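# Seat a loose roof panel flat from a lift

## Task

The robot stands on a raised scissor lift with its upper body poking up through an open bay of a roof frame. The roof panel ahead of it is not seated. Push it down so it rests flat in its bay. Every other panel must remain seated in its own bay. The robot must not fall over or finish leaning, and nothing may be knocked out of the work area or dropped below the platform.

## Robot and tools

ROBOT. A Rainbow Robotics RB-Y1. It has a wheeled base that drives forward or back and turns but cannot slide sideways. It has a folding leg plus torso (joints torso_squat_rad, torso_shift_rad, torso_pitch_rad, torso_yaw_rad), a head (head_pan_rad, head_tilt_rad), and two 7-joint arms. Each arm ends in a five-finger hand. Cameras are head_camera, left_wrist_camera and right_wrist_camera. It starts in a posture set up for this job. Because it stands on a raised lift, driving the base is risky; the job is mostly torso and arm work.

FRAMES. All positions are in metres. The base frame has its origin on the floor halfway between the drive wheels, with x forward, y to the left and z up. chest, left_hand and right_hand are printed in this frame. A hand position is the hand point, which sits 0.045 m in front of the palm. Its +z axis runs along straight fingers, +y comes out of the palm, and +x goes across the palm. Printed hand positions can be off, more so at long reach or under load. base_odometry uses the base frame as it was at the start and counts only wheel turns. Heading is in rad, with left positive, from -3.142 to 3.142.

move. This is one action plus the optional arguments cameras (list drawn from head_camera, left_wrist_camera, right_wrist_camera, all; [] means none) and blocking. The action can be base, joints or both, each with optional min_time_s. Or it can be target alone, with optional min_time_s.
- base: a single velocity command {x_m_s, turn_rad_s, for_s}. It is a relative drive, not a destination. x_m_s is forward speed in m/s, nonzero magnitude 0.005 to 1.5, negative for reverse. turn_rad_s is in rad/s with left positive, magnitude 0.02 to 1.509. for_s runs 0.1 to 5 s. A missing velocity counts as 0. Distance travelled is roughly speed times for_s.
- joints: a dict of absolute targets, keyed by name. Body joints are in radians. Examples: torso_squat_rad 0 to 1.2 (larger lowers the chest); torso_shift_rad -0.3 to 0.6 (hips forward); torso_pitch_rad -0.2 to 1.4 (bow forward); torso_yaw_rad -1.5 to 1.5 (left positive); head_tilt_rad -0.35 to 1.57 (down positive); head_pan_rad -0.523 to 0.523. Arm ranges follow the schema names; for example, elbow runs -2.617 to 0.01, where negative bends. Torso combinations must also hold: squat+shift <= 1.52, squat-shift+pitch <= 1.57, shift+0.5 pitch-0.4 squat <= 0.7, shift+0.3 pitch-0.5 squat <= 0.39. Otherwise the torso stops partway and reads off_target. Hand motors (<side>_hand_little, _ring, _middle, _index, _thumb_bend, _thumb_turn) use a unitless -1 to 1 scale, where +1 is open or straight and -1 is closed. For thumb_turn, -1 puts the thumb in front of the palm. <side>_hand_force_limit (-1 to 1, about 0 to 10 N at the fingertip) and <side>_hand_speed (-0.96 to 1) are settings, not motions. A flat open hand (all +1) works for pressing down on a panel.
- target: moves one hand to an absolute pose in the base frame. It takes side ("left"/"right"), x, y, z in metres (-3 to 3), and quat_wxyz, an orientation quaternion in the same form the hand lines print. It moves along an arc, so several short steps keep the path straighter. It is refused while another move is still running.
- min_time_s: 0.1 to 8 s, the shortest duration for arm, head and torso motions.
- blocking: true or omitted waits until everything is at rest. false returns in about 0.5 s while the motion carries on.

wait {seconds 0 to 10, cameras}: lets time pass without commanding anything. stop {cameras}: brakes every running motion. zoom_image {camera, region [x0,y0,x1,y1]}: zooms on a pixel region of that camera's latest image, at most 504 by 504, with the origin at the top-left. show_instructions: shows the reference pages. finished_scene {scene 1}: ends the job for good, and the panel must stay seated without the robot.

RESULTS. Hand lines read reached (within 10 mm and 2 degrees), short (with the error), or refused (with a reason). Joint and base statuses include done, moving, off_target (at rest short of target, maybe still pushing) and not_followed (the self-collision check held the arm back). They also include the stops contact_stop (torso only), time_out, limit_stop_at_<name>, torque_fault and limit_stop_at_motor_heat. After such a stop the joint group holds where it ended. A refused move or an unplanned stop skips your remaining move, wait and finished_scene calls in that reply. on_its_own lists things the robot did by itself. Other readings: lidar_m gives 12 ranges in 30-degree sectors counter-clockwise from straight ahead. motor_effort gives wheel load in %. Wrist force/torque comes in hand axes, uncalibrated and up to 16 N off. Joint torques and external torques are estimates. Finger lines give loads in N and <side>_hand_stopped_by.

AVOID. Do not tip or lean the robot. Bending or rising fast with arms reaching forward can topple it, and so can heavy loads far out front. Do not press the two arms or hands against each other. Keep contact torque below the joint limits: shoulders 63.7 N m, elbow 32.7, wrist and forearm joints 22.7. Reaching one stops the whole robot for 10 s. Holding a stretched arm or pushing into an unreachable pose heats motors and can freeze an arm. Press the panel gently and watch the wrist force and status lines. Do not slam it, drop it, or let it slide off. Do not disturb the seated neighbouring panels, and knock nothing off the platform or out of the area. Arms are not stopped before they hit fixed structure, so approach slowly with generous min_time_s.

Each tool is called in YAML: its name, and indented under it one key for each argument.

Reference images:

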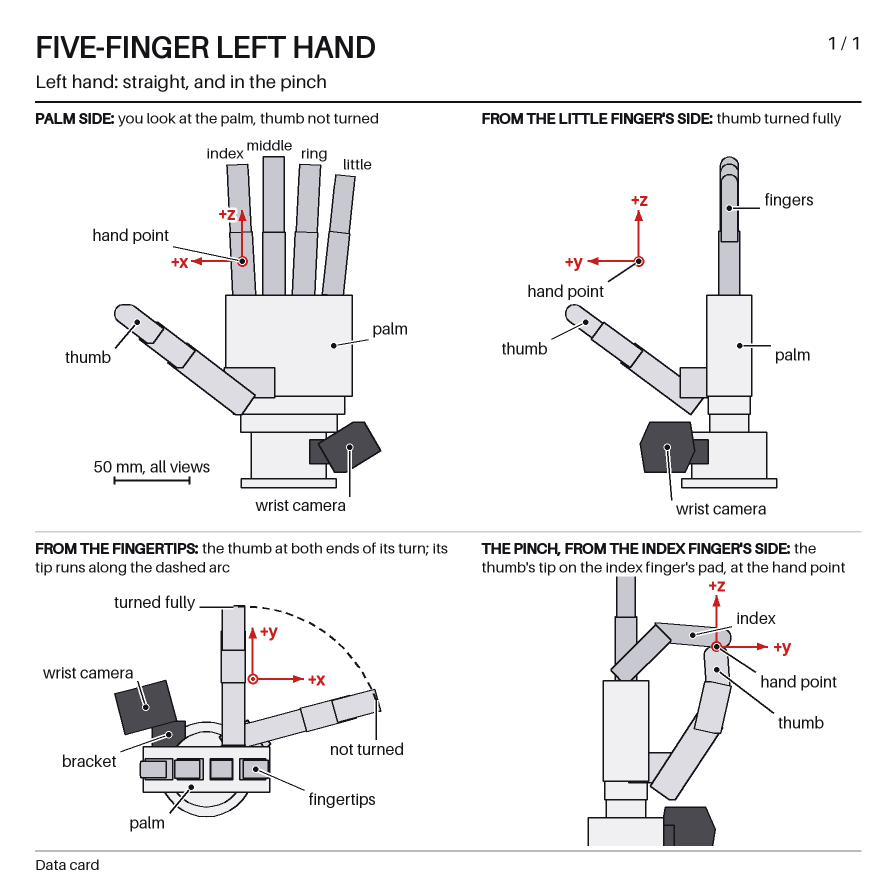

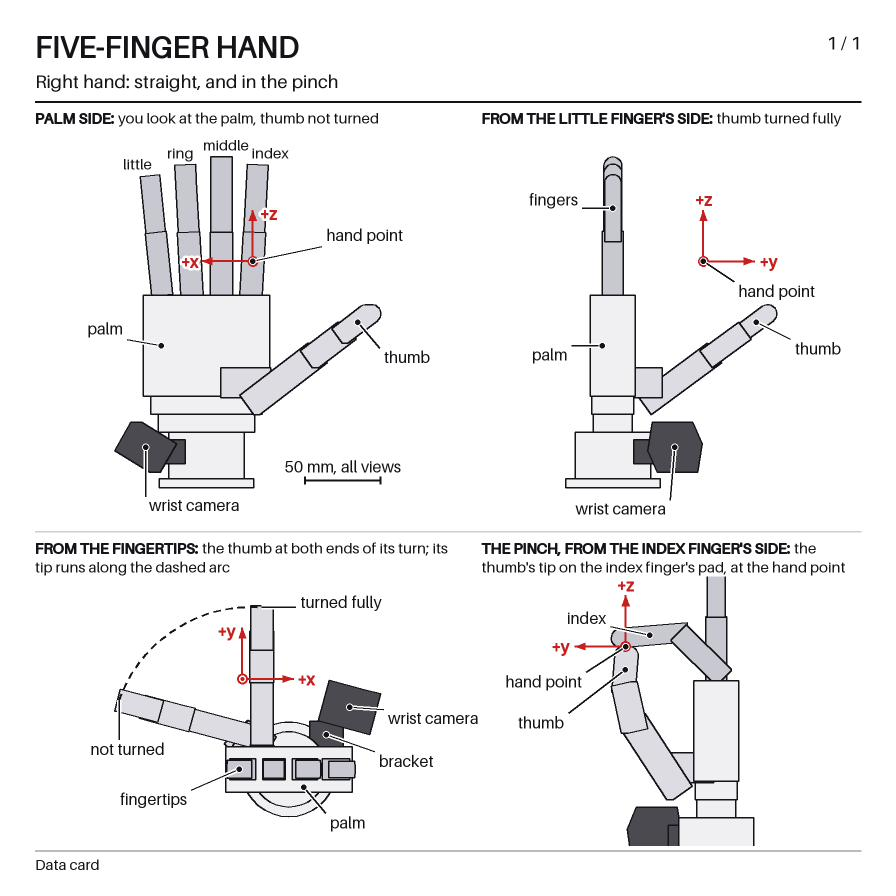

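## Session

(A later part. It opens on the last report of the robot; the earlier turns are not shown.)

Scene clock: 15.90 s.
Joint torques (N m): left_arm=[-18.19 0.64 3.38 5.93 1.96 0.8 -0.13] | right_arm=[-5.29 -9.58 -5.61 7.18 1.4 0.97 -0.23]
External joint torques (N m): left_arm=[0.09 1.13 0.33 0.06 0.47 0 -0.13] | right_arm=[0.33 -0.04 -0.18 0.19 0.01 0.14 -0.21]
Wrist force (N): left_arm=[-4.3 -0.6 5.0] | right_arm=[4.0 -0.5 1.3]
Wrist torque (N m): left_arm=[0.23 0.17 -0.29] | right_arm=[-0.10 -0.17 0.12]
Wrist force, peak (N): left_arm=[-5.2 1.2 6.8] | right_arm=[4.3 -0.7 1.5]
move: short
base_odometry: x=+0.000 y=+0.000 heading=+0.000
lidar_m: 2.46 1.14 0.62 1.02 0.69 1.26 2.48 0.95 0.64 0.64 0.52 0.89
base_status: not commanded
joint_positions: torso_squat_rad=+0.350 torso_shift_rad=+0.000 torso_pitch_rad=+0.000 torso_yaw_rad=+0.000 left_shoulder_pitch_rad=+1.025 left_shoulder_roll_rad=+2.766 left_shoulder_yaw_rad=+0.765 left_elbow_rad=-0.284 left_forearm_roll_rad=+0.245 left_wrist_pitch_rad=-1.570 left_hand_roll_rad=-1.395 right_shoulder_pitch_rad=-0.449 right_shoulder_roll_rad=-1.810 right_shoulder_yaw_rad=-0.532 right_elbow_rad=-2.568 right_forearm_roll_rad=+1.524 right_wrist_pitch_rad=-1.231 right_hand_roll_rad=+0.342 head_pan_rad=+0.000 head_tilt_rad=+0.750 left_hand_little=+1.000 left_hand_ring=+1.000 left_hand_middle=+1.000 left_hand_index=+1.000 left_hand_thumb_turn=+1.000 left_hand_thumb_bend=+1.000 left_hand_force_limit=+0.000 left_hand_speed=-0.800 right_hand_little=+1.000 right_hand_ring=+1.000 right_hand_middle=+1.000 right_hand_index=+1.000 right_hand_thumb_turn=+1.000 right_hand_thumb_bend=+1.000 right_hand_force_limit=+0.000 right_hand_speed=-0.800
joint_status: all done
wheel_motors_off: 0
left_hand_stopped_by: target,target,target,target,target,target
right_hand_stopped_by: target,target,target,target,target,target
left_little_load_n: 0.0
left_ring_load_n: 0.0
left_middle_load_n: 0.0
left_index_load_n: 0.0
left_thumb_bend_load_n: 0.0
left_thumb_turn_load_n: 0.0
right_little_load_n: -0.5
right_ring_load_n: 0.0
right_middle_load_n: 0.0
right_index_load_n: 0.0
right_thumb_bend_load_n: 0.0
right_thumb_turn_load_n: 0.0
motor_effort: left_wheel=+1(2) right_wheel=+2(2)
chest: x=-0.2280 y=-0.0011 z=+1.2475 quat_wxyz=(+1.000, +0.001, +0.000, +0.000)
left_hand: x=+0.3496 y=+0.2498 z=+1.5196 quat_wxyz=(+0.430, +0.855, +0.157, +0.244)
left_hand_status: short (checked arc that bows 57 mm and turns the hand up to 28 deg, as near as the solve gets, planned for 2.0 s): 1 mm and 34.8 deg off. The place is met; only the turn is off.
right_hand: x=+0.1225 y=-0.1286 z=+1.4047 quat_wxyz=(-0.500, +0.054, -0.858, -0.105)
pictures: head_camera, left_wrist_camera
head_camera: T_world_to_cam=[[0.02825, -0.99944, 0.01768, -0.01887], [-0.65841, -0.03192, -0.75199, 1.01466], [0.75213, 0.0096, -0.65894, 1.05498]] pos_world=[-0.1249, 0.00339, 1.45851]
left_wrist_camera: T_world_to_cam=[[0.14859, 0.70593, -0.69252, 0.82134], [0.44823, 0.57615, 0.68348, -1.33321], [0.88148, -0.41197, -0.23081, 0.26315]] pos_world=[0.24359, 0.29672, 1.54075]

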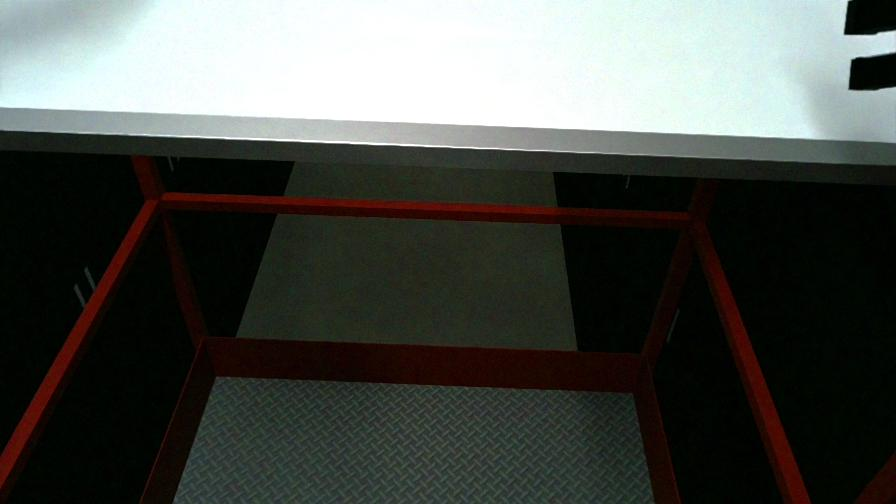

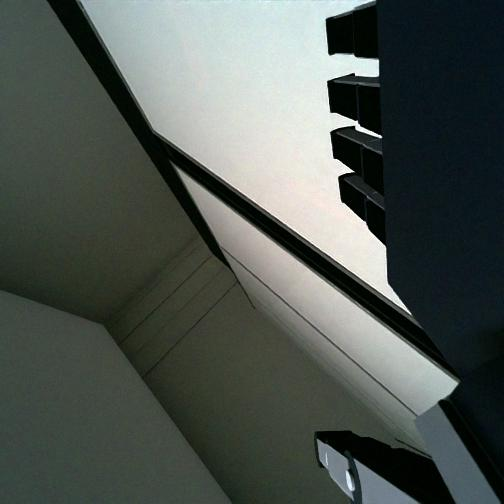

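move:
  joints: {"head_tilt_rad": 0.25, "head_pan_rad": -0.5}
  cameras: ["head_camera"]

zoom_image:
  camera: "head_camera"
  region: [420, 180, 560, 280]

Scene clock: 18.30 s.
Joint torques (N m): left_arm=[-18.13 0.59 3.48 5.84 1.92 0.64 -0.11] | right_arm=[-5.27 -9.53 -5.74 7.06 1.36 1.02 -0.08]
External joint torques (N m): left_arm=[0.15 1.08 0.43 -0.03 0.44 -0.16 -0.11] | right_arm=[0.34 0.01 -0.31 0.07 -0.04 0.19 -0.06]
Wrist force (N): left_arm=[-4.1 -0.7 5.0] | right_arm=[3.9 -0.4 1.5]
Wrist torque (N m): left_arm=[0.27 0.17 -0.28] | right_arm=[-0.09 -0.17 0.13]
Wrist force, peak (N): left_arm=[-4.7 -0.8 4.9] | right_arm=[4.4 -0.8 1.5]
move: done
base_odometry: x=+0.000 y=+0.000 heading=+0.000
lidar_m: 2.45 1.13 0.64 1.02 0.70 1.27 2.47 0.96 0.64 0.63 0.53 0.88
base_status: not commanded
joint_positions: torso_squat_rad=+0.350 torso_shift_rad=+0.000 torso_pitch_rad=+0.000 torso_yaw_rad=+0.000 left_shoulder_pitch_rad=+1.025 left_shoulder_roll_rad=+2.766 left_shoulder_yaw_rad=+0.765 left_elbow_rad=-0.284 left_forearm_roll_rad=+0.245 left_wrist_pitch_rad=-1.570 left_hand_roll_rad=-1.395 right_shoulder_pitch_rad=-0.449 right_shoulder_roll_rad=-1.810 right_shoulder_yaw_rad=-0.532 right_elbow_rad=-2.568 right_forearm_roll_rad=+1.524 right_wrist_pitch_rad=-1.231 right_hand_roll_rad=+0.342 head_pan_rad=-0.500 head_tilt_rad=+0.250 left_hand_little=+1.000 left_hand_ring=+1.000 left_hand_middle=+1.000 left_hand_index=+1.000 left_hand_thumb_turn=+1.000 left_hand_thumb_bend=+1.000 left_hand_force_limit=+0.000 left_hand_speed=-0.800 right_hand_little=+1.000 right_hand_ring=+1.000 right_hand_middle=+1.000 right_hand_index=+1.000 right_hand_thumb_turn=+1.000 right_hand_thumb_bend=+1.000 right_hand_force_limit=+0.000 right_hand_speed=-0.800
joint_status: all done
wheel_motors_off: 0
left_hand_stopped_by: target,target,target,target,target,target
right_hand_stopped_by: target,target,target,target,target,target
left_little_load_n: 0.0
left_ring_load_n: 0.0
left_middle_load_n: 0.0
left_index_load_n: 0.0
left_thumb_bend_load_n: -0.5
left_thumb_turn_load_n: 0.0
right_little_load_n: 0.0
right_ring_load_n: 0.0
right_middle_load_n: 0.0
right_index_load_n: 0.0
right_thumb_bend_load_n: 0.0
right_thumb_turn_load_n: 0.0
motor_effort: left_wheel=+1(2) right_wheel=+2(2)
chest: x=-0.2280 y=-0.0011 z=+1.2475 quat_wxyz=(+1.000, +0.001, +0.000, +0.000)
left_hand: x=+0.3496 y=+0.2498 z=+1.5196 quat_wxyz=(+0.430, +0.855, +0.157, +0.244)
right_hand: x=+0.1225 y=-0.1286 z=+1.4047 quat_wxyz=(-0.500, +0.054, -0.858, -0.105)
head_camera: T_world_to_cam=[[-0.46545, -0.8846, 0.02907, -0.13685], [-0.20666, 0.07669, -0.9754, 1.43123], [0.86061, -0.46, -0.21851, 0.43913]] pos_world=[-0.14583, -0.02882, 1.49596]

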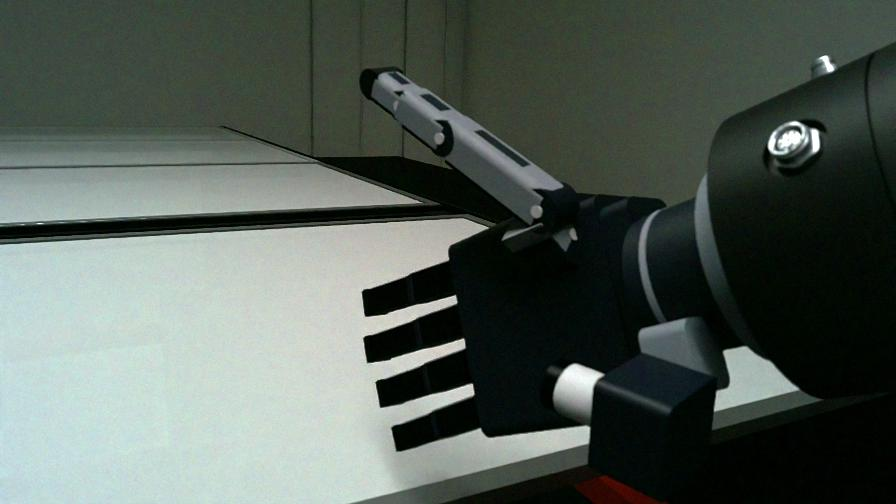

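Scaled by 3.600 from the camera's image (finer frame: 1280x720).

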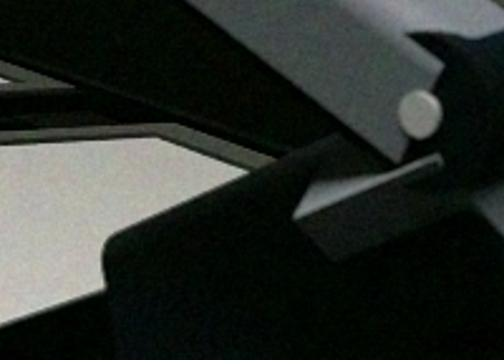

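zoom_image:
  camera: "head_camera"
  region: [380, 190, 480, 240]

zoom_image:
  camera: "head_camera"
  region: [200, 110, 500, 250]

zoom_image:
  camera: "head_camera"
  region: [0, 190, 200, 260]

Scaled by 5.040 from the camera's image (finer frame: 1280x720).

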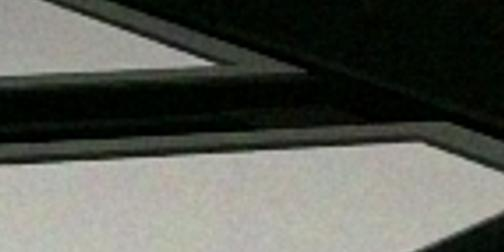

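Scaled by 1.680 from the camera's image (finer frame: 1280x720).

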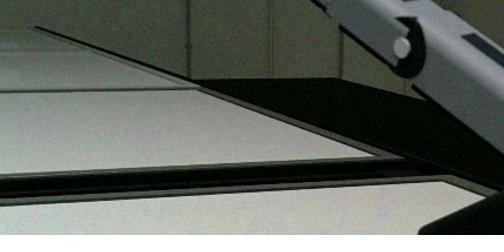

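Scaled by 2.520 from the camera's image (finer frame: 1280x720).

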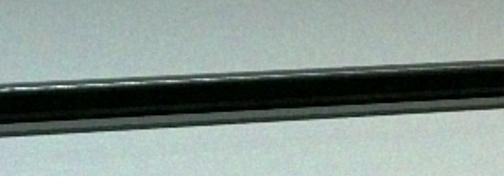

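move:
  target: {"side": "right", "x": 0.03, "y": -0.3, "z": 1.36, "quat_wxyz": [0.3827, 0, 0.9239, 0]}
  min_time_s: 2
  cameras: ["head_camera", "right_wrist_camera"]

Scene clock: 23.97 s.
Joint torques (N m): left_arm=[-17.95 0.26 3.29 5.81 1.96 0.69 -0.06] | right_arm=[1.84 3.6 -5.17 6.79 0.43 1.24 -0.15]
External joint torques (N m): left_arm=[0.33 0.75 0.24 -0.06 0.48 -0.1 -0.06] | right_arm=[-1.03 0 -0.15 0.56 0.02 -0.05 -0.13]
Wrist force (N): left_arm=[-4.1 -0.7 4.8] | right_arm=[3.1 0.6 3.1]
Wrist torque (N m): left_arm=[0.25 0.13 -0.27] | right_arm=[-0.11 -0.17 0.29]
Wrist force, peak (N): left_arm=[-4.4 -0.8 5.2] | right_arm=[3.8 0.9 3.0]
move: done
base_odometry: x=+0.000 y=+0.000 heading=+0.000
lidar_m: 2.43 1.12 0.63 1.03 0.71 1.27 2.47 0.96 0.63 0.63 0.53 0.88
base_status: not commanded
joint_positions: torso_squat_rad=+0.350 torso_shift_rad=+0.000 torso_pitch_rad=+0.000 torso_yaw_rad=+0.000 left_shoulder_pitch_rad=+1.025 left_shoulder_roll_rad=+2.766 left_shoulder_yaw_rad=+0.765 left_elbow_rad=-0.284 left_forearm_roll_rad=+0.245 left_wrist_pitch_rad=-1.570 left_hand_roll_rad=-1.395 right_shoulder_pitch_rad=-1.792 right_shoulder_roll_rad=-2.610 right_shoulder_yaw_rad=+0.937 right_elbow_rad=-2.396 right_forearm_roll_rad=+0.969 right_wrist_pitch_rad=-1.357 right_hand_roll_rad=+1.143 head_pan_rad=-0.500 head_tilt_rad=+0.250 left_hand_little=+1.000 left_hand_ring=+1.000 left_hand_middle=+1.000 left_hand_index=+1.000 left_hand_thumb_turn=+1.000 left_hand_thumb_bend=+1.000 left_hand_force_limit=+0.000 left_hand_speed=-0.800 right_hand_little=+1.000 right_hand_ring=+1.000 right_hand_middle=+1.000 right_hand_index=+1.000 right_hand_thumb_turn=+1.000 right_hand_thumb_bend=+1.000 right_hand_force_limit=+0.000 right_hand_speed=-0.800
joint_status: all done
wheel_motors_off: 0
left_hand_stopped_by: target,target,target,target,target,target
right_hand_stopped_by: target,target,target,target,target,target
left_little_load_n: 0.0
left_ring_load_n: 0.0
left_middle_load_n: 0.0
left_index_load_n: 0.0
left_thumb_bend_load_n: 0.0
left_thumb_turn_load_n: 0.0
right_little_load_n: 0.0
right_ring_load_n: 0.0
right_middle_load_n: 0.0
right_index_load_n: 0.0
right_thumb_bend_load_n: 0.0
right_thumb_turn_load_n: 0.0
motor_effort: left_wheel=+2(2) right_wheel=+2(2)
chest: x=-0.2280 y=-0.0011 z=+1.2475 quat_wxyz=(+1.000, +0.001, +0.000, +0.000)
left_hand: x=+0.3496 y=+0.2498 z=+1.5196 quat_wxyz=(+0.430, +0.855, +0.157, +0.244)
right_hand: x=+0.0300 y=-0.2999 z=+1.3600 quat_wxyz=(-0.382, +0.000, -0.924, +0.000)
right_hand_status: reached (checked arc that bows 37 mm and turns the hand up to 27 deg, planned for 2.0 s): 0 mm and 0.1 deg off.
head_camera: T_world_to_cam=[[-0.46545, -0.8846, 0.02907, -0.13685], [-0.20666, 0.07669, -0.9754, 1.43123], [0.86061, -0.46, -0.21851, 0.43913]] pos_world=[-0.14583, -0.02882, 1.49596]
right_wrist_camera: T_world_to_cam=[[-0.134, 0.9779, -0.16046, 0.52123], [0.25467, 0.19046, 0.94808, -1.23961], [0.9577, 0.08618, -0.27457, 0.49097]] pos_world=[-0.08467, -0.31592, 1.3937]

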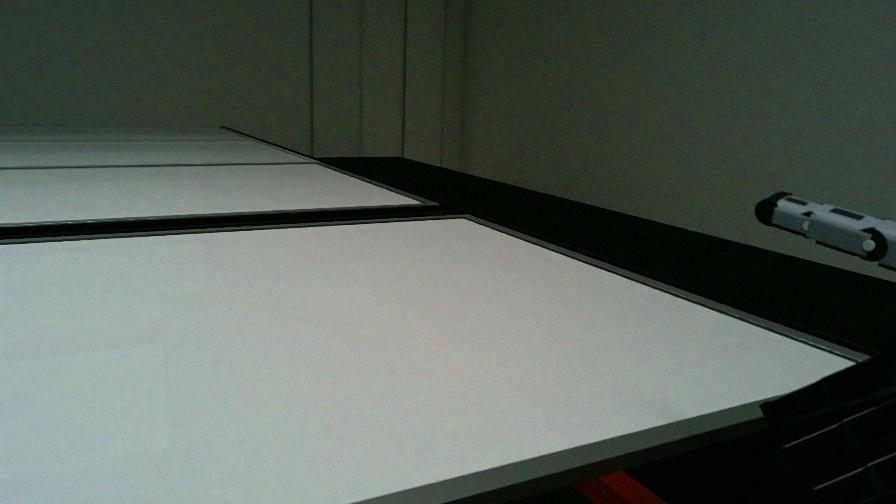

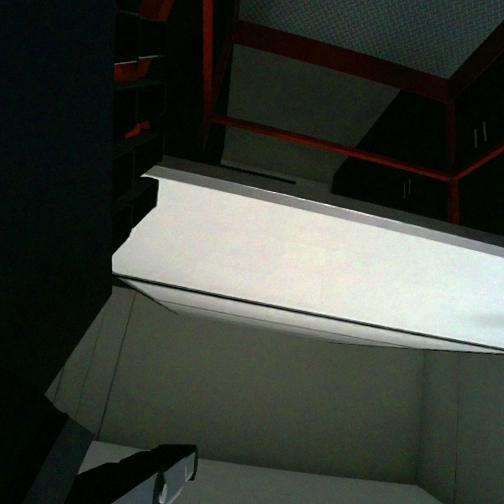

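zoom_image:
  camera: "right_wrist_camera"
  region: [100, 130, 300, 230]

zoom_image:
  camera: "head_camera"
  region: [746, 300, 896, 450]

zoom_image:
  camera: "right_wrist_camera"
  region: [100, 240, 300, 340]

zoom_image:
  camera: "right_wrist_camera"
  region: [300, 180, 504, 360]

Scaled by 2.520 from the camera's image (finer frame: 720x720).

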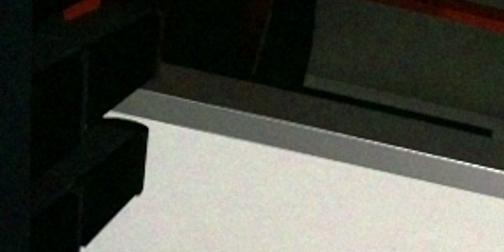

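Scaled by 3.360 from the camera's image (finer frame: 1280x720).

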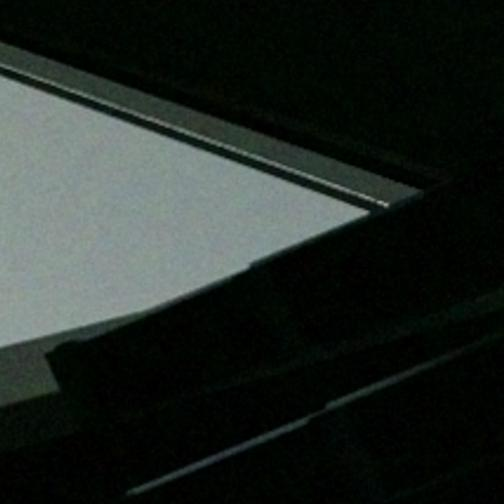

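Scaled by 2.520 from the camera's image (finer frame: 720x720).

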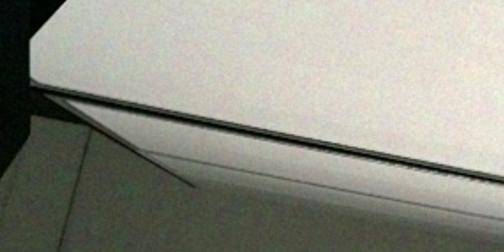

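Scaled by 2.471 from the camera's image (finer frame: 720x720).

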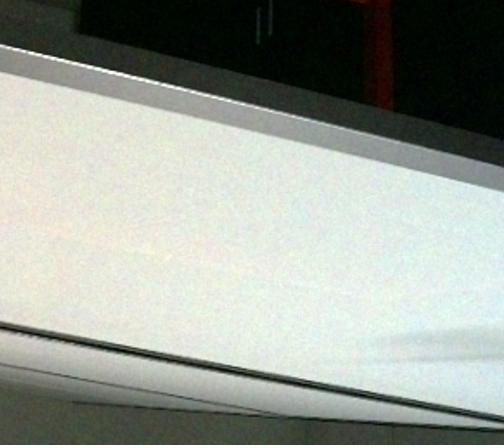

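move:
  target: {"side": "left", "x": 0.45, "y": 0.25, "z": 1.45, "quat_wxyz": [0, 0.9239, 0, 0.3827]}
  min_time_s: 2
  cameras: ["left_wrist_camera", "head_camera"]

zoom_image:
  camera: "left_wrist_camera"
  region: [0, 100, 340, 340]

Scene clock: 28.47 s.
Joint torques (N m): left_arm=[-22.24 -3.07 -0.23 8.17 -0.1 1.63 -0.43] | right_arm=[1.67 3.39 -4.96 6.85 0.42 1.18 -0.14]
External joint torques (N m): left_arm=[-1.09 0.92 -1.16 -0.04 -0.24 0.2 -0.45] | right_arm=[-1.21 -0.21 0.06 0.63 0 -0.11 -0.12]
Wrist force (N): left_arm=[-6.8 4.0 5.7] | right_arm=[3.6 0.2 2.7]
Wrist torque (N m): left_arm=[0.54 0.35 -0.65] | right_arm=[-0.16 -0.23 0.31]
Wrist force, peak (N): left_arm=[-6.8 3.9 6.3] | right_arm=[3.8 0.6 3.0]
move: short
base_odometry: x=+0.000 y=+0.000 heading=+0.000
lidar_m: 2.45 1.14 0.63 1.03 0.71 1.25 2.47 0.94 0.64 0.63 0.53 0.89
base_status: not commanded
joint_positions: torso_squat_rad=+0.350 torso_shift_rad=+0.000 torso_pitch_rad=+0.000 torso_yaw_rad=+0.000 left_shoulder_pitch_rad=+0.967 left_shoulder_roll_rad=+3.093 left_shoulder_yaw_rad=+0.452 left_elbow_rad=-0.267 left_forearm_roll_rad=-0.158 left_wrist_pitch_rad=-1.144 left_hand_roll_rad=-1.697 right_shoulder_pitch_rad=-1.792 right_shoulder_roll_rad=-2.610 right_shoulder_yaw_rad=+0.937 right_elbow_rad=-2.396 right_forearm_roll_rad=+0.969 right_wrist_pitch_rad=-1.357 right_hand_roll_rad=+1.143 head_pan_rad=-0.500 head_tilt_rad=+0.250 left_hand_little=+1.000 left_hand_ring=+1.000 left_hand_middle=+1.000 left_hand_index=+1.000 left_hand_thumb_turn=+1.000 left_hand_thumb_bend=+1.000 left_hand_force_limit=+0.000 left_hand_speed=-0.800 right_hand_little=+1.000 right_hand_ring=+1.000 right_hand_middle=+1.000 right_hand_index=+1.000 right_hand_thumb_turn=+1.000 right_hand_thumb_bend=+1.000 right_hand_force_limit=+0.000 right_hand_speed=-0.800
joint_status: all done
wheel_motors_off: 0
left_hand_stopped_by: target,target,target,target,target,target
right_hand_stopped_by: target,target,target,target,target,target
left_little_load_n: 0.0
left_ring_load_n: 0.0
left_middle_load_n: 0.0
left_index_load_n: 0.0
left_thumb_bend_load_n: 0.0
left_thumb_turn_load_n: 0.0
right_little_load_n: 0.0
right_ring_load_n: 0.0
right_middle_load_n: 0.0
right_index_load_n: 0.0
right_thumb_bend_load_n: 0.0
right_thumb_turn_load_n: -0.5
motor_effort: left_wheel=+2(2) right_wheel=+2(2)
chest: x=-0.2280 y=-0.0011 z=+1.2475 quat_wxyz=(+1.000, +0.001, +0.000, +0.000)
left_hand: x=+0.4495 y=+0.2500 z=+1.4495 quat_wxyz=(-0.004, +0.911, +0.010, +0.413)
left_hand_status: short (checked arc that bows 15 mm and turns the hand up to 57 deg, as near as the solve gets, planned for 2.0 s): 1 mm and 4.0 deg off. The place is met; only the turn is off.
right_hand: x=+0.0300 y=-0.2999 z=+1.3600 quat_wxyz=(-0.382, +0.000, -0.924, +0.000)
pictures: head_camera, left_wrist_camera
head_camera: T_world_to_cam=[[-0.46552, -0.88456, 0.02909, -0.13689], [-0.20666, 0.07669, -0.9754, 1.43124], [0.86057, -0.46008, -0.2185, 0.43911]] pos_world=[-0.14583, -0.02882, 1.49596]
left_wrist_camera: T_world_to_cam=[[0.13285, 0.96712, 0.21685, -0.61845], [0.19873, -0.24034, 0.95013, -1.4004], [0.97101, -0.08313, -0.22413, 0.02691]] pos_world=[0.33434, 0.26379, 1.4707]

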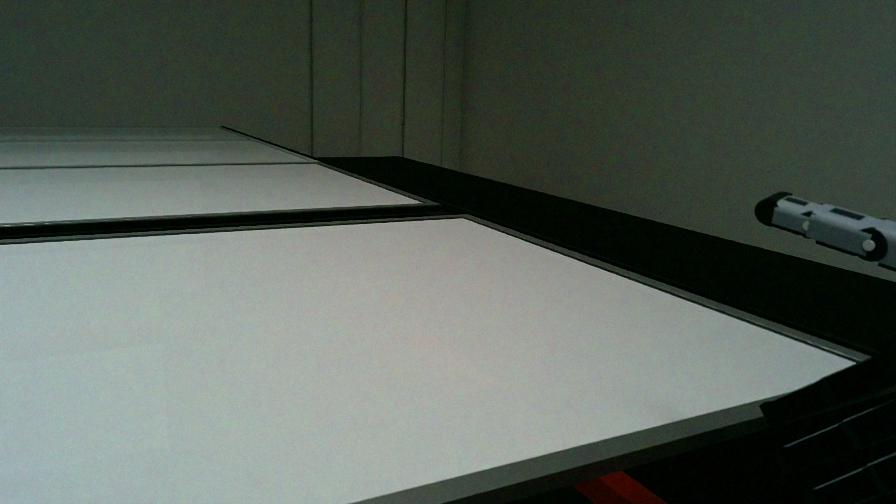

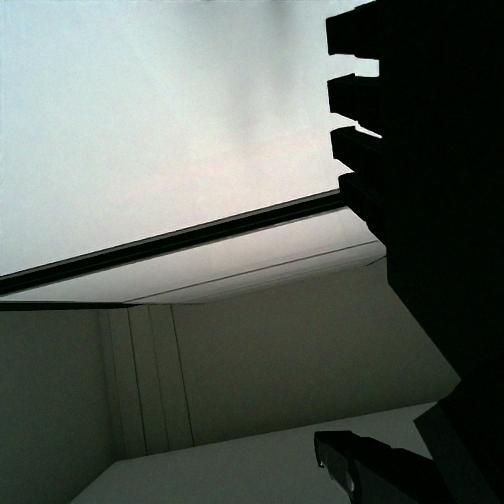

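Scaled by 1.482 from the camera's image (finer frame: 720x720).

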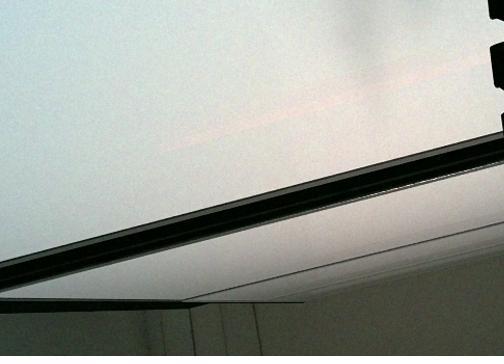

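zoom_image:
  camera: "left_wrist_camera"
  region: [200, 180, 300, 260]

zoom_image:
  camera: "left_wrist_camera"
  region: [0, 250, 140, 320]

Scaled by 5.040 from the camera's image (finer frame: 720x720).

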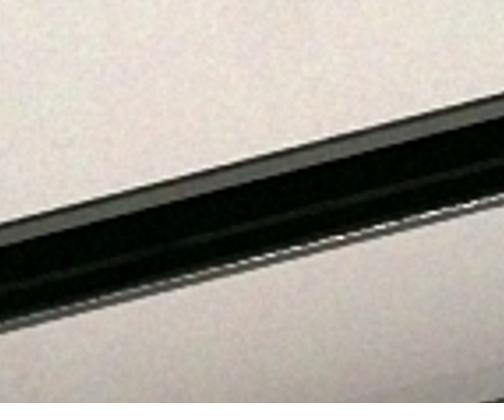

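Scaled by 3.600 from the camera's image (finer frame: 720x720).

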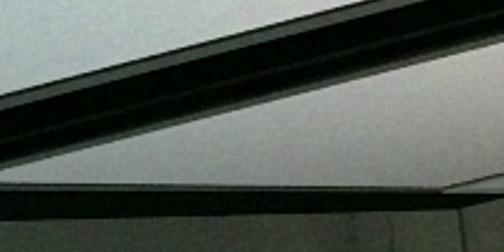

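wait:
  seconds: 0
  cameras: ["right_wrist_camera"]

zoom_image:
  camera: "right_wrist_camera"
  region: [140, 130, 240, 200]

zoom_image:
  camera: "right_wrist_camera"
  region: [240, 140, 340, 240]

Scene clock: 29.17 s.
Joint torques (N m): left_arm=[-22.19 -2.96 -0.1 8.28 0 1.7 -0.41] | right_arm=[1.68 3.37 -4.93 6.79 0.39 1.12 -0.16]
External joint torques (N m): left_arm=[-1.04 1.03 -1.03 0.07 -0.14 0.27 -0.42] | right_arm=[-1.2 -0.23 0.09 0.56 -0.03 -0.18 -0.14]
Wrist force (N): left_arm=[-6.5 3.9 5.5] | right_arm=[3.4 0.9 3.0]
Wrist torque (N m): left_arm=[0.56 0.29 -0.64] | right_arm=[-0.08 -0.21 0.30]
Wrist force, peak (N): left_arm=[-7.0 4.3 5.7] | right_arm=[3.6 0.8 3.2]
base_odometry: x=+0.000 y=+0.000 heading=+0.000
lidar_m: 2.44 1.13 0.63 1.02 0.71 1.26 2.49 0.95 0.65 0.64 0.53 0.90
base_status: not commanded
joint_positions: torso_squat_rad=+0.350 torso_shift_rad=+0.000 torso_pitch_rad=+0.000 torso_yaw_rad=+0.000 left_shoulder_pitch_rad=+0.967 left_shoulder_roll_rad=+3.093 left_shoulder_yaw_rad=+0.452 left_elbow_rad=-0.267 left_forearm_roll_rad=-0.158 left_wrist_pitch_rad=-1.144 left_hand_roll_rad=-1.697 right_shoulder_pitch_rad=-1.792 right_shoulder_roll_rad=-2.610 right_shoulder_yaw_rad=+0.937 right_elbow_rad=-2.396 right_forearm_roll_rad=+0.969 right_wrist_pitch_rad=-1.357 right_hand_roll_rad=+1.143 head_pan_rad=-0.500 head_tilt_rad=+0.250 left_hand_little=+1.000 left_hand_ring=+1.000 left_hand_middle=+1.000 left_hand_index=+1.000 left_hand_thumb_turn=+1.000 left_hand_thumb_bend=+1.000 left_hand_force_limit=+0.000 left_hand_speed=-0.800 right_hand_little=+1.000 right_hand_ring=+1.000 right_hand_middle=+1.000 right_hand_index=+1.000 right_hand_thumb_turn=+1.000 right_hand_thumb_bend=+1.000 right_hand_force_limit=+0.000 right_hand_speed=-0.800
joint_status: all done
wheel_motors_off: 0
left_hand_stopped_by: target,target,target,target,target,target
right_hand_stopped_by: target,target,target,target,target,target
left_little_load_n: 0.0
left_ring_load_n: 0.0
left_middle_load_n: 0.0
left_index_load_n: 0.0
left_thumb_bend_load_n: 0.0
left_thumb_turn_load_n: 0.0
right_little_load_n: 0.5
right_ring_load_n: 0.0
right_middle_load_n: 0.0
right_index_load_n: 0.0
right_thumb_bend_load_n: 0.0
right_thumb_turn_load_n: 0.0
motor_effort: left_wheel=+1(2) right_wheel=+2(2)
chest: x=-0.2280 y=-0.0011 z=+1.2475 quat_wxyz=(+1.000, +0.001, +0.000, +0.000)
left_hand: x=+0.4495 y=+0.2500 z=+1.4495 quat_wxyz=(-0.004, +0.911, +0.010, +0.413)
left_hand_status: short (checked arc that bows 15 mm and turns the hand up to 57 deg, as near as the solve gets, planned for 2.0 s): 1 mm and 4.0 deg off. The place is met; only the turn is off.
right_hand: x=+0.0300 y=-0.2999 z=+1.3600 quat_wxyz=(-0.382, +0.000, -0.924, +0.000)
right_wrist_camera: T_world_to_cam=[[-0.134, 0.9779, -0.16046, 0.52123], [0.25467, 0.19046, 0.94808, -1.23961], [0.9577, 0.08618, -0.27457, 0.49097]] pos_world=[-0.08467, -0.31592, 1.3937]

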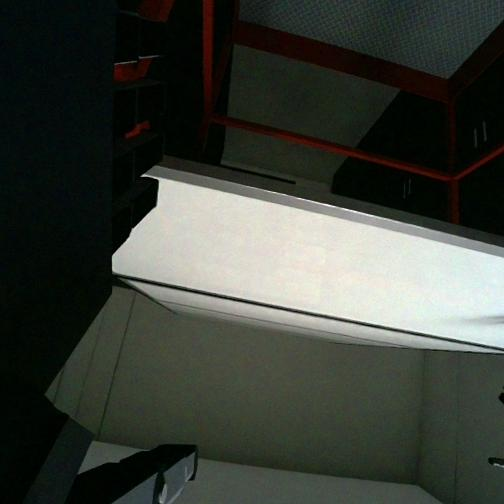

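Scaled by 5.040 from the camera's image (finer frame: 720x720).

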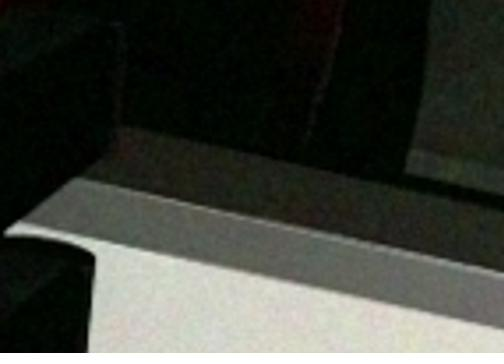

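Scaled by 5.040 from the camera's image (finer frame: 720x720).

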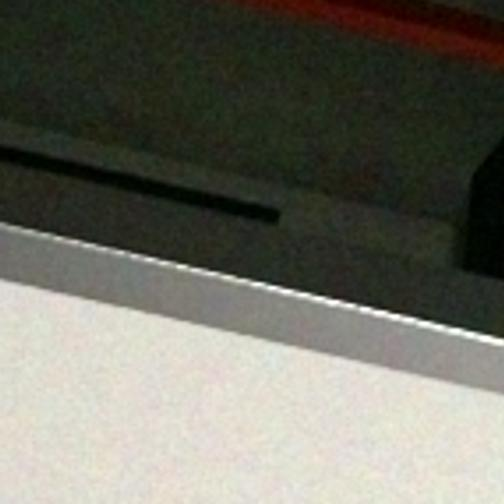

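move:
  target: {"side": "right", "x": 0.0, "y": -0.42, "z": 1.62, "quat_wxyz": [0.5, 0, 0.866, 0]}
  min_time_s: 2
  cameras: ["right_wrist_camera"]

move:
  target: {"side": "left", "x": 0.15, "y": 0.0, "z": 1.5, "quat_wxyz": [0.1022, 0.8794, -0.4101, 0.2192]}
  min_time_s: 2
  cameras: ["left_wrist_camera", "head_camera"]

Scene clock: 33.60 s.
Joint torques (N m): left_arm=[-22.17 -3.36 0.15 8.24 0 1.68 -0.4] | right_arm=[5.25 -5.67 -5.37 3.25 -0.52 1.64 -0.19]
External joint torques (N m): left_arm=[-1.02 0.64 -0.78 0.04 -0.14 0.24 -0.42] | right_arm=[1.42 0.74 -0.32 0.52 0.09 -0.04 -0.17]
Wrist force (N): left_arm=[-6.5 4.0 5.6] | right_arm=[4.0 0.8 1.6]
Wrist torque (N m): left_arm=[0.56 0.34 -0.64] | right_arm=[0.00 -0.14 0.34]
Wrist force, peak (N): left_arm=[-6.9 4.3 6.4] | right_arm=[3.6 0.9 3.1]
move: done
base_odometry: x=+0.000 y=+0.000 heading=+0.000
lidar_m: 2.45 1.14 0.63 1.02 0.72 1.26 2.49 0.95 0.65 0.64 0.53 0.88
base_status: not commanded
joint_positions: torso_squat_rad=+0.350 torso_shift_rad=+0.000 torso_pitch_rad=+0.000 torso_yaw_rad=+0.000 left_shoulder_pitch_rad=+0.967 left_shoulder_roll_rad=+3.093 left_shoulder_yaw_rad=+0.452 left_elbow_rad=-0.267 left_forearm_roll_rad=-0.158 left_wrist_pitch_rad=-1.144 left_hand_roll_rad=-1.697 right_shoulder_pitch_rad=-0.999 right_shoulder_roll_rad=-2.612 right_shoulder_yaw_rad=+0.423 right_elbow_rad=-1.153 right_forearm_roll_rad=+0.595 right_wrist_pitch_rad=-1.570 right_hand_roll_rad=+1.860 head_pan_rad=-0.500 head_tilt_rad=+0.250 left_hand_little=+1.000 left_hand_ring=+1.000 left_hand_middle=+1.000 left_hand_index=+1.000 left_hand_thumb_turn=+1.000 left_hand_thumb_bend=+1.000 left_hand_force_limit=+0.000 left_hand_speed=-0.800 right_hand_little=+1.000 right_hand_ring=+1.000 right_hand_middle=+1.000 right_hand_index=+1.000 right_hand_thumb_turn=+1.000 right_hand_thumb_bend=+1.000 right_hand_force_limit=+0.000 right_hand_speed=-0.800
joint_status: all done
wheel_motors_off: 0
left_hand_stopped_by: target,target,target,target,target,target
right_hand_stopped_by: target,target,target,target,target,target
left_little_load_n: 0.0
left_ring_load_n: 0.0
left_middle_load_n: 0.0
left_index_load_n: 0.0
left_thumb_bend_load_n: 0.0
left_thumb_turn_load_n: 0.0
right_little_load_n: 0.0
right_ring_load_n: 0.0
right_middle_load_n: 0.0
right_index_load_n: 0.0
right_thumb_bend_load_n: 0.0
right_thumb_turn_load_n: 0.0
motor_effort: left_wheel=+1(2) right_wheel=+2(2)
chest: x=-0.2280 y=-0.0011 z=+1.2475 quat_wxyz=(+1.000, +0.001, +0.000, +0.000)
left_hand: x=+0.4495 y=+0.2499 z=+1.4495 quat_wxyz=(-0.004, +0.911, +0.010, +0.413)
right_hand: x=+0.0000 y=-0.4199 z=+1.6203 quat_wxyz=(-0.502, -0.001, -0.865, +0.001)
right_hand_status: reached (checked arc that bows 30 mm and turns the hand up to 16 deg, planned for 2.0 s): 0 mm and 0.3 deg off.
right_wrist_camera: T_world_to_cam=[[-0.08604, 0.97792, -0.19044, 0.72491], [-0.00431, 0.19079, 0.98162, -1.51013], [0.99628, 0.08528, -0.0122, 0.17611]] pos_world=[-0.11959, -0.43581, 1.62258]

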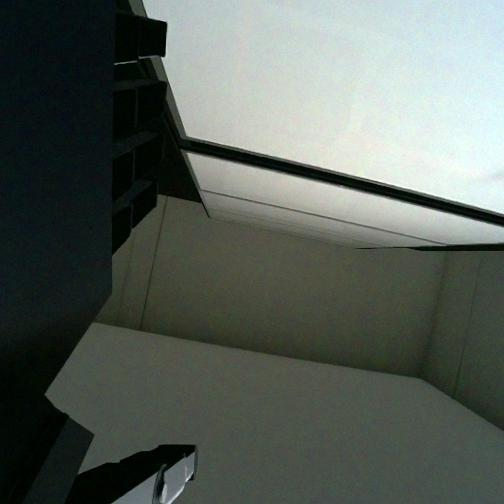

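Scene clock: 35.93 s.
Joint torques (N m): left_arm=[-13.32 -4.7 2.14 6.4 0.85 0.64 -0.4] | right_arm=[4.78 -5.91 -5.77 3.08 -0.55 1.42 -0.15]
External joint torques (N m): left_arm=[-0.55 -1.2 0.33 -1.05 0.46 -0.17 -0.41] | right_arm=[0.95 0.49 -0.71 0.36 0.06 -0.27 -0.13]
Wrist force (N): left_arm=[-5.6 4.1 6.9] | right_arm=[4.3 0.2 1.6]
Wrist torque (N m): left_arm=[0.48 0.34 -0.61] | right_arm=[-0.07 -0.20 0.35]
Wrist force, peak (N): left_arm=[-5.8 4.8 7.0] | right_arm=[4.6 0.9 1.7]
move: done
base_odometry: x=+0.000 y=+0.000 heading=+0.000
lidar_m: 2.44 1.14 0.64 1.02 0.71 1.27 2.48 0.94 0.64 0.63 0.52 0.88
base_status: not commanded
joint_positions: torso_squat_rad=+0.350 torso_shift_rad=+0.000 torso_pitch_rad=+0.000 torso_yaw_rad=+0.000 left_shoulder_pitch_rad=+0.337 left_shoulder_roll_rad=+3.071 left_shoulder_yaw_rad=+0.607 left_elbow_rad=-0.858 left_forearm_roll_rad=+0.000 left_wrist_pitch_rad=-1.570 left_hand_roll_rad=-2.036 right_shoulder_pitch_rad=-0.999 right_shoulder_roll_rad=-2.612 right_shoulder_yaw_rad=+0.423 right_elbow_rad=-1.153 right_forearm_roll_rad=+0.595 right_wrist_pitch_rad=-1.570 right_hand_roll_rad=+1.860 head_pan_rad=-0.500 head_tilt_rad=+0.250 left_hand_little=+1.000 left_hand_ring=+1.000 left_hand_middle=+1.000 left_hand_index=+1.000 left_hand_thumb_turn=+1.000 left_hand_thumb_bend=+1.000 left_hand_force_limit=+0.000 left_hand_speed=-0.800 right_hand_little=+1.000 right_hand_ring=+1.000 right_hand_middle=+1.000 right_hand_index=+1.000 right_hand_thumb_turn=+1.000 right_hand_thumb_bend=+1.000 right_hand_force_limit=+0.000 right_hand_speed=-0.800
joint_status: all done
wheel_motors_off: 0
left_hand_stopped_by: target,target,target,target,target,target
right_hand_stopped_by: target,target,target,target,target,target
left_little_load_n: 0.0
left_ring_load_n: 0.0
left_middle_load_n: 0.0
left_index_load_n: 0.0
left_thumb_bend_load_n: 0.0
left_thumb_turn_load_n: 0.0
right_little_load_n: 0.0
right_ring_load_n: 0.0
right_middle_load_n: 0.0
right_index_load_n: 0.0
right_thumb_bend_load_n: 0.0
right_thumb_turn_load_n: 0.0
motor_effort: left_wheel=+1(2) right_wheel=+2(2)
chest: x=-0.2280 y=-0.0011 z=+1.2475 quat_wxyz=(+1.000, +0.001, +0.000, +0.000)
left_hand: x=+0.1499 y=+0.0000 z=+1.4995 quat_wxyz=(+0.104, +0.877, -0.405, +0.236)
left_hand_status: reached (checked arc that bows 41 mm and turns the hand up to 54 deg, as near as the solve gets, planned for 2.0 s): 1 mm and 2.0 deg off.
right_hand: x=+0.0000 y=-0.4199 z=+1.6203 quat_wxyz=(-0.502, -0.001, -0.865, +0.001)
pictures: head_camera, left_wrist_camera
head_camera: T_world_to_cam=[[-0.46552, -0.88456, 0.02909, -0.13684], [-0.20666, 0.07669, -0.9754, 1.43126], [0.86057, -0.46008, -0.2185, 0.43902]] pos_world=[-0.14573, -0.02882, 1.49596]
left_wrist_camera: T_world_to_cam=[[0.87164, 0.46156, 0.16498, -0.38077], [0.12655, -0.53707, 0.83399, -1.26345], [0.47354, -0.70605, -0.52654, 0.83618]] pos_world=[0.09582, 0.08757, 1.5568]

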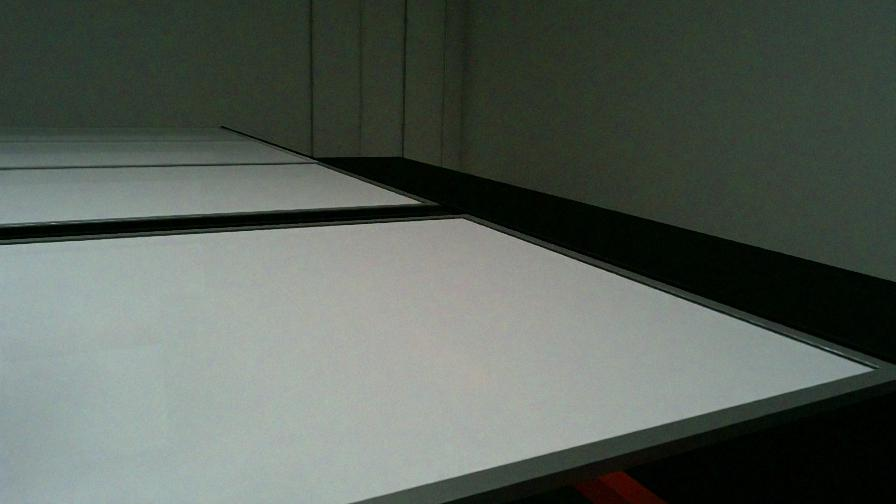

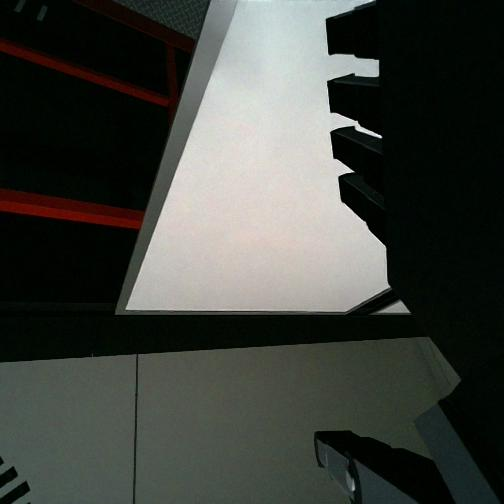

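zoom_image:
  camera: "left_wrist_camera"
  region: [60, 200, 260, 370]

zoom_image:
  camera: "head_camera"
  region: [776, 320, 896, 420]

zoom_image:
  camera: "left_wrist_camera"
  region: [0, 280, 120, 370]

Scaled by 2.520 from the camera's image (finer frame: 720x720).

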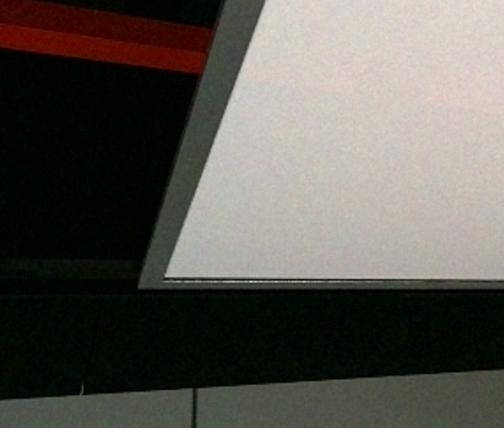

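Scaled by 4.200 from the camera's image (finer frame: 1280x720).

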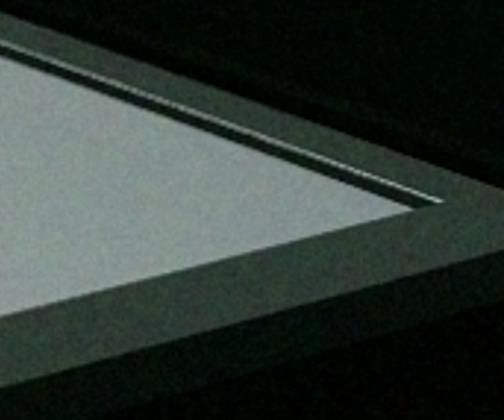

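Scaled by 4.200 from the camera's image (finer frame: 720x720).

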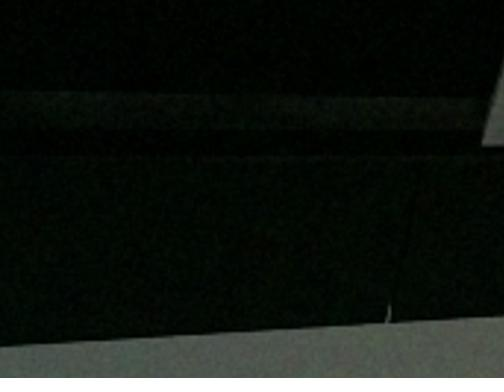

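zoom_image:
  camera: "left_wrist_camera"
  region: [290, 270, 410, 340]

zoom_image:
  camera: "left_wrist_camera"
  region: [90, 280, 210, 350]

zoom_image:
  camera: "left_wrist_camera"
  region: [200, 280, 320, 350]

Scaled by 4.200 from the camera's image (finer frame: 720x720).

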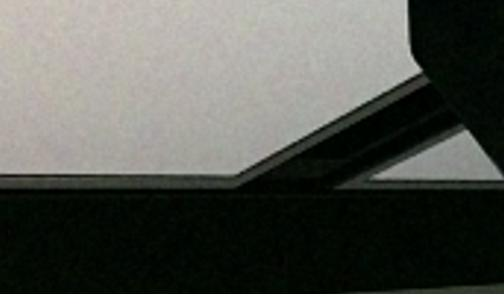

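Scaled by 4.200 from the camera's image (finer frame: 720x720).

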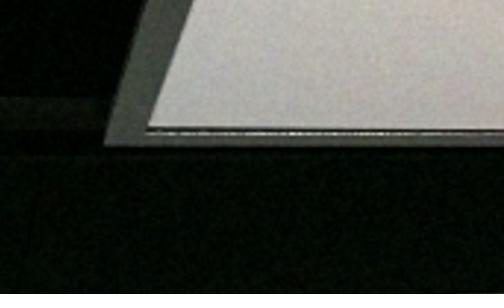

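Scaled by 4.200 from the camera's image (finer frame: 720x720).

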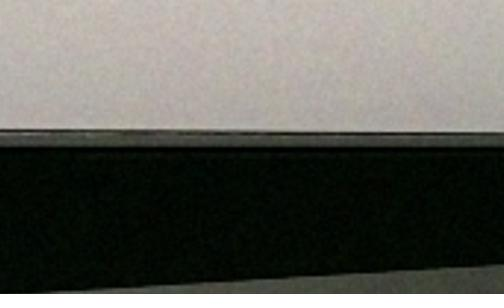

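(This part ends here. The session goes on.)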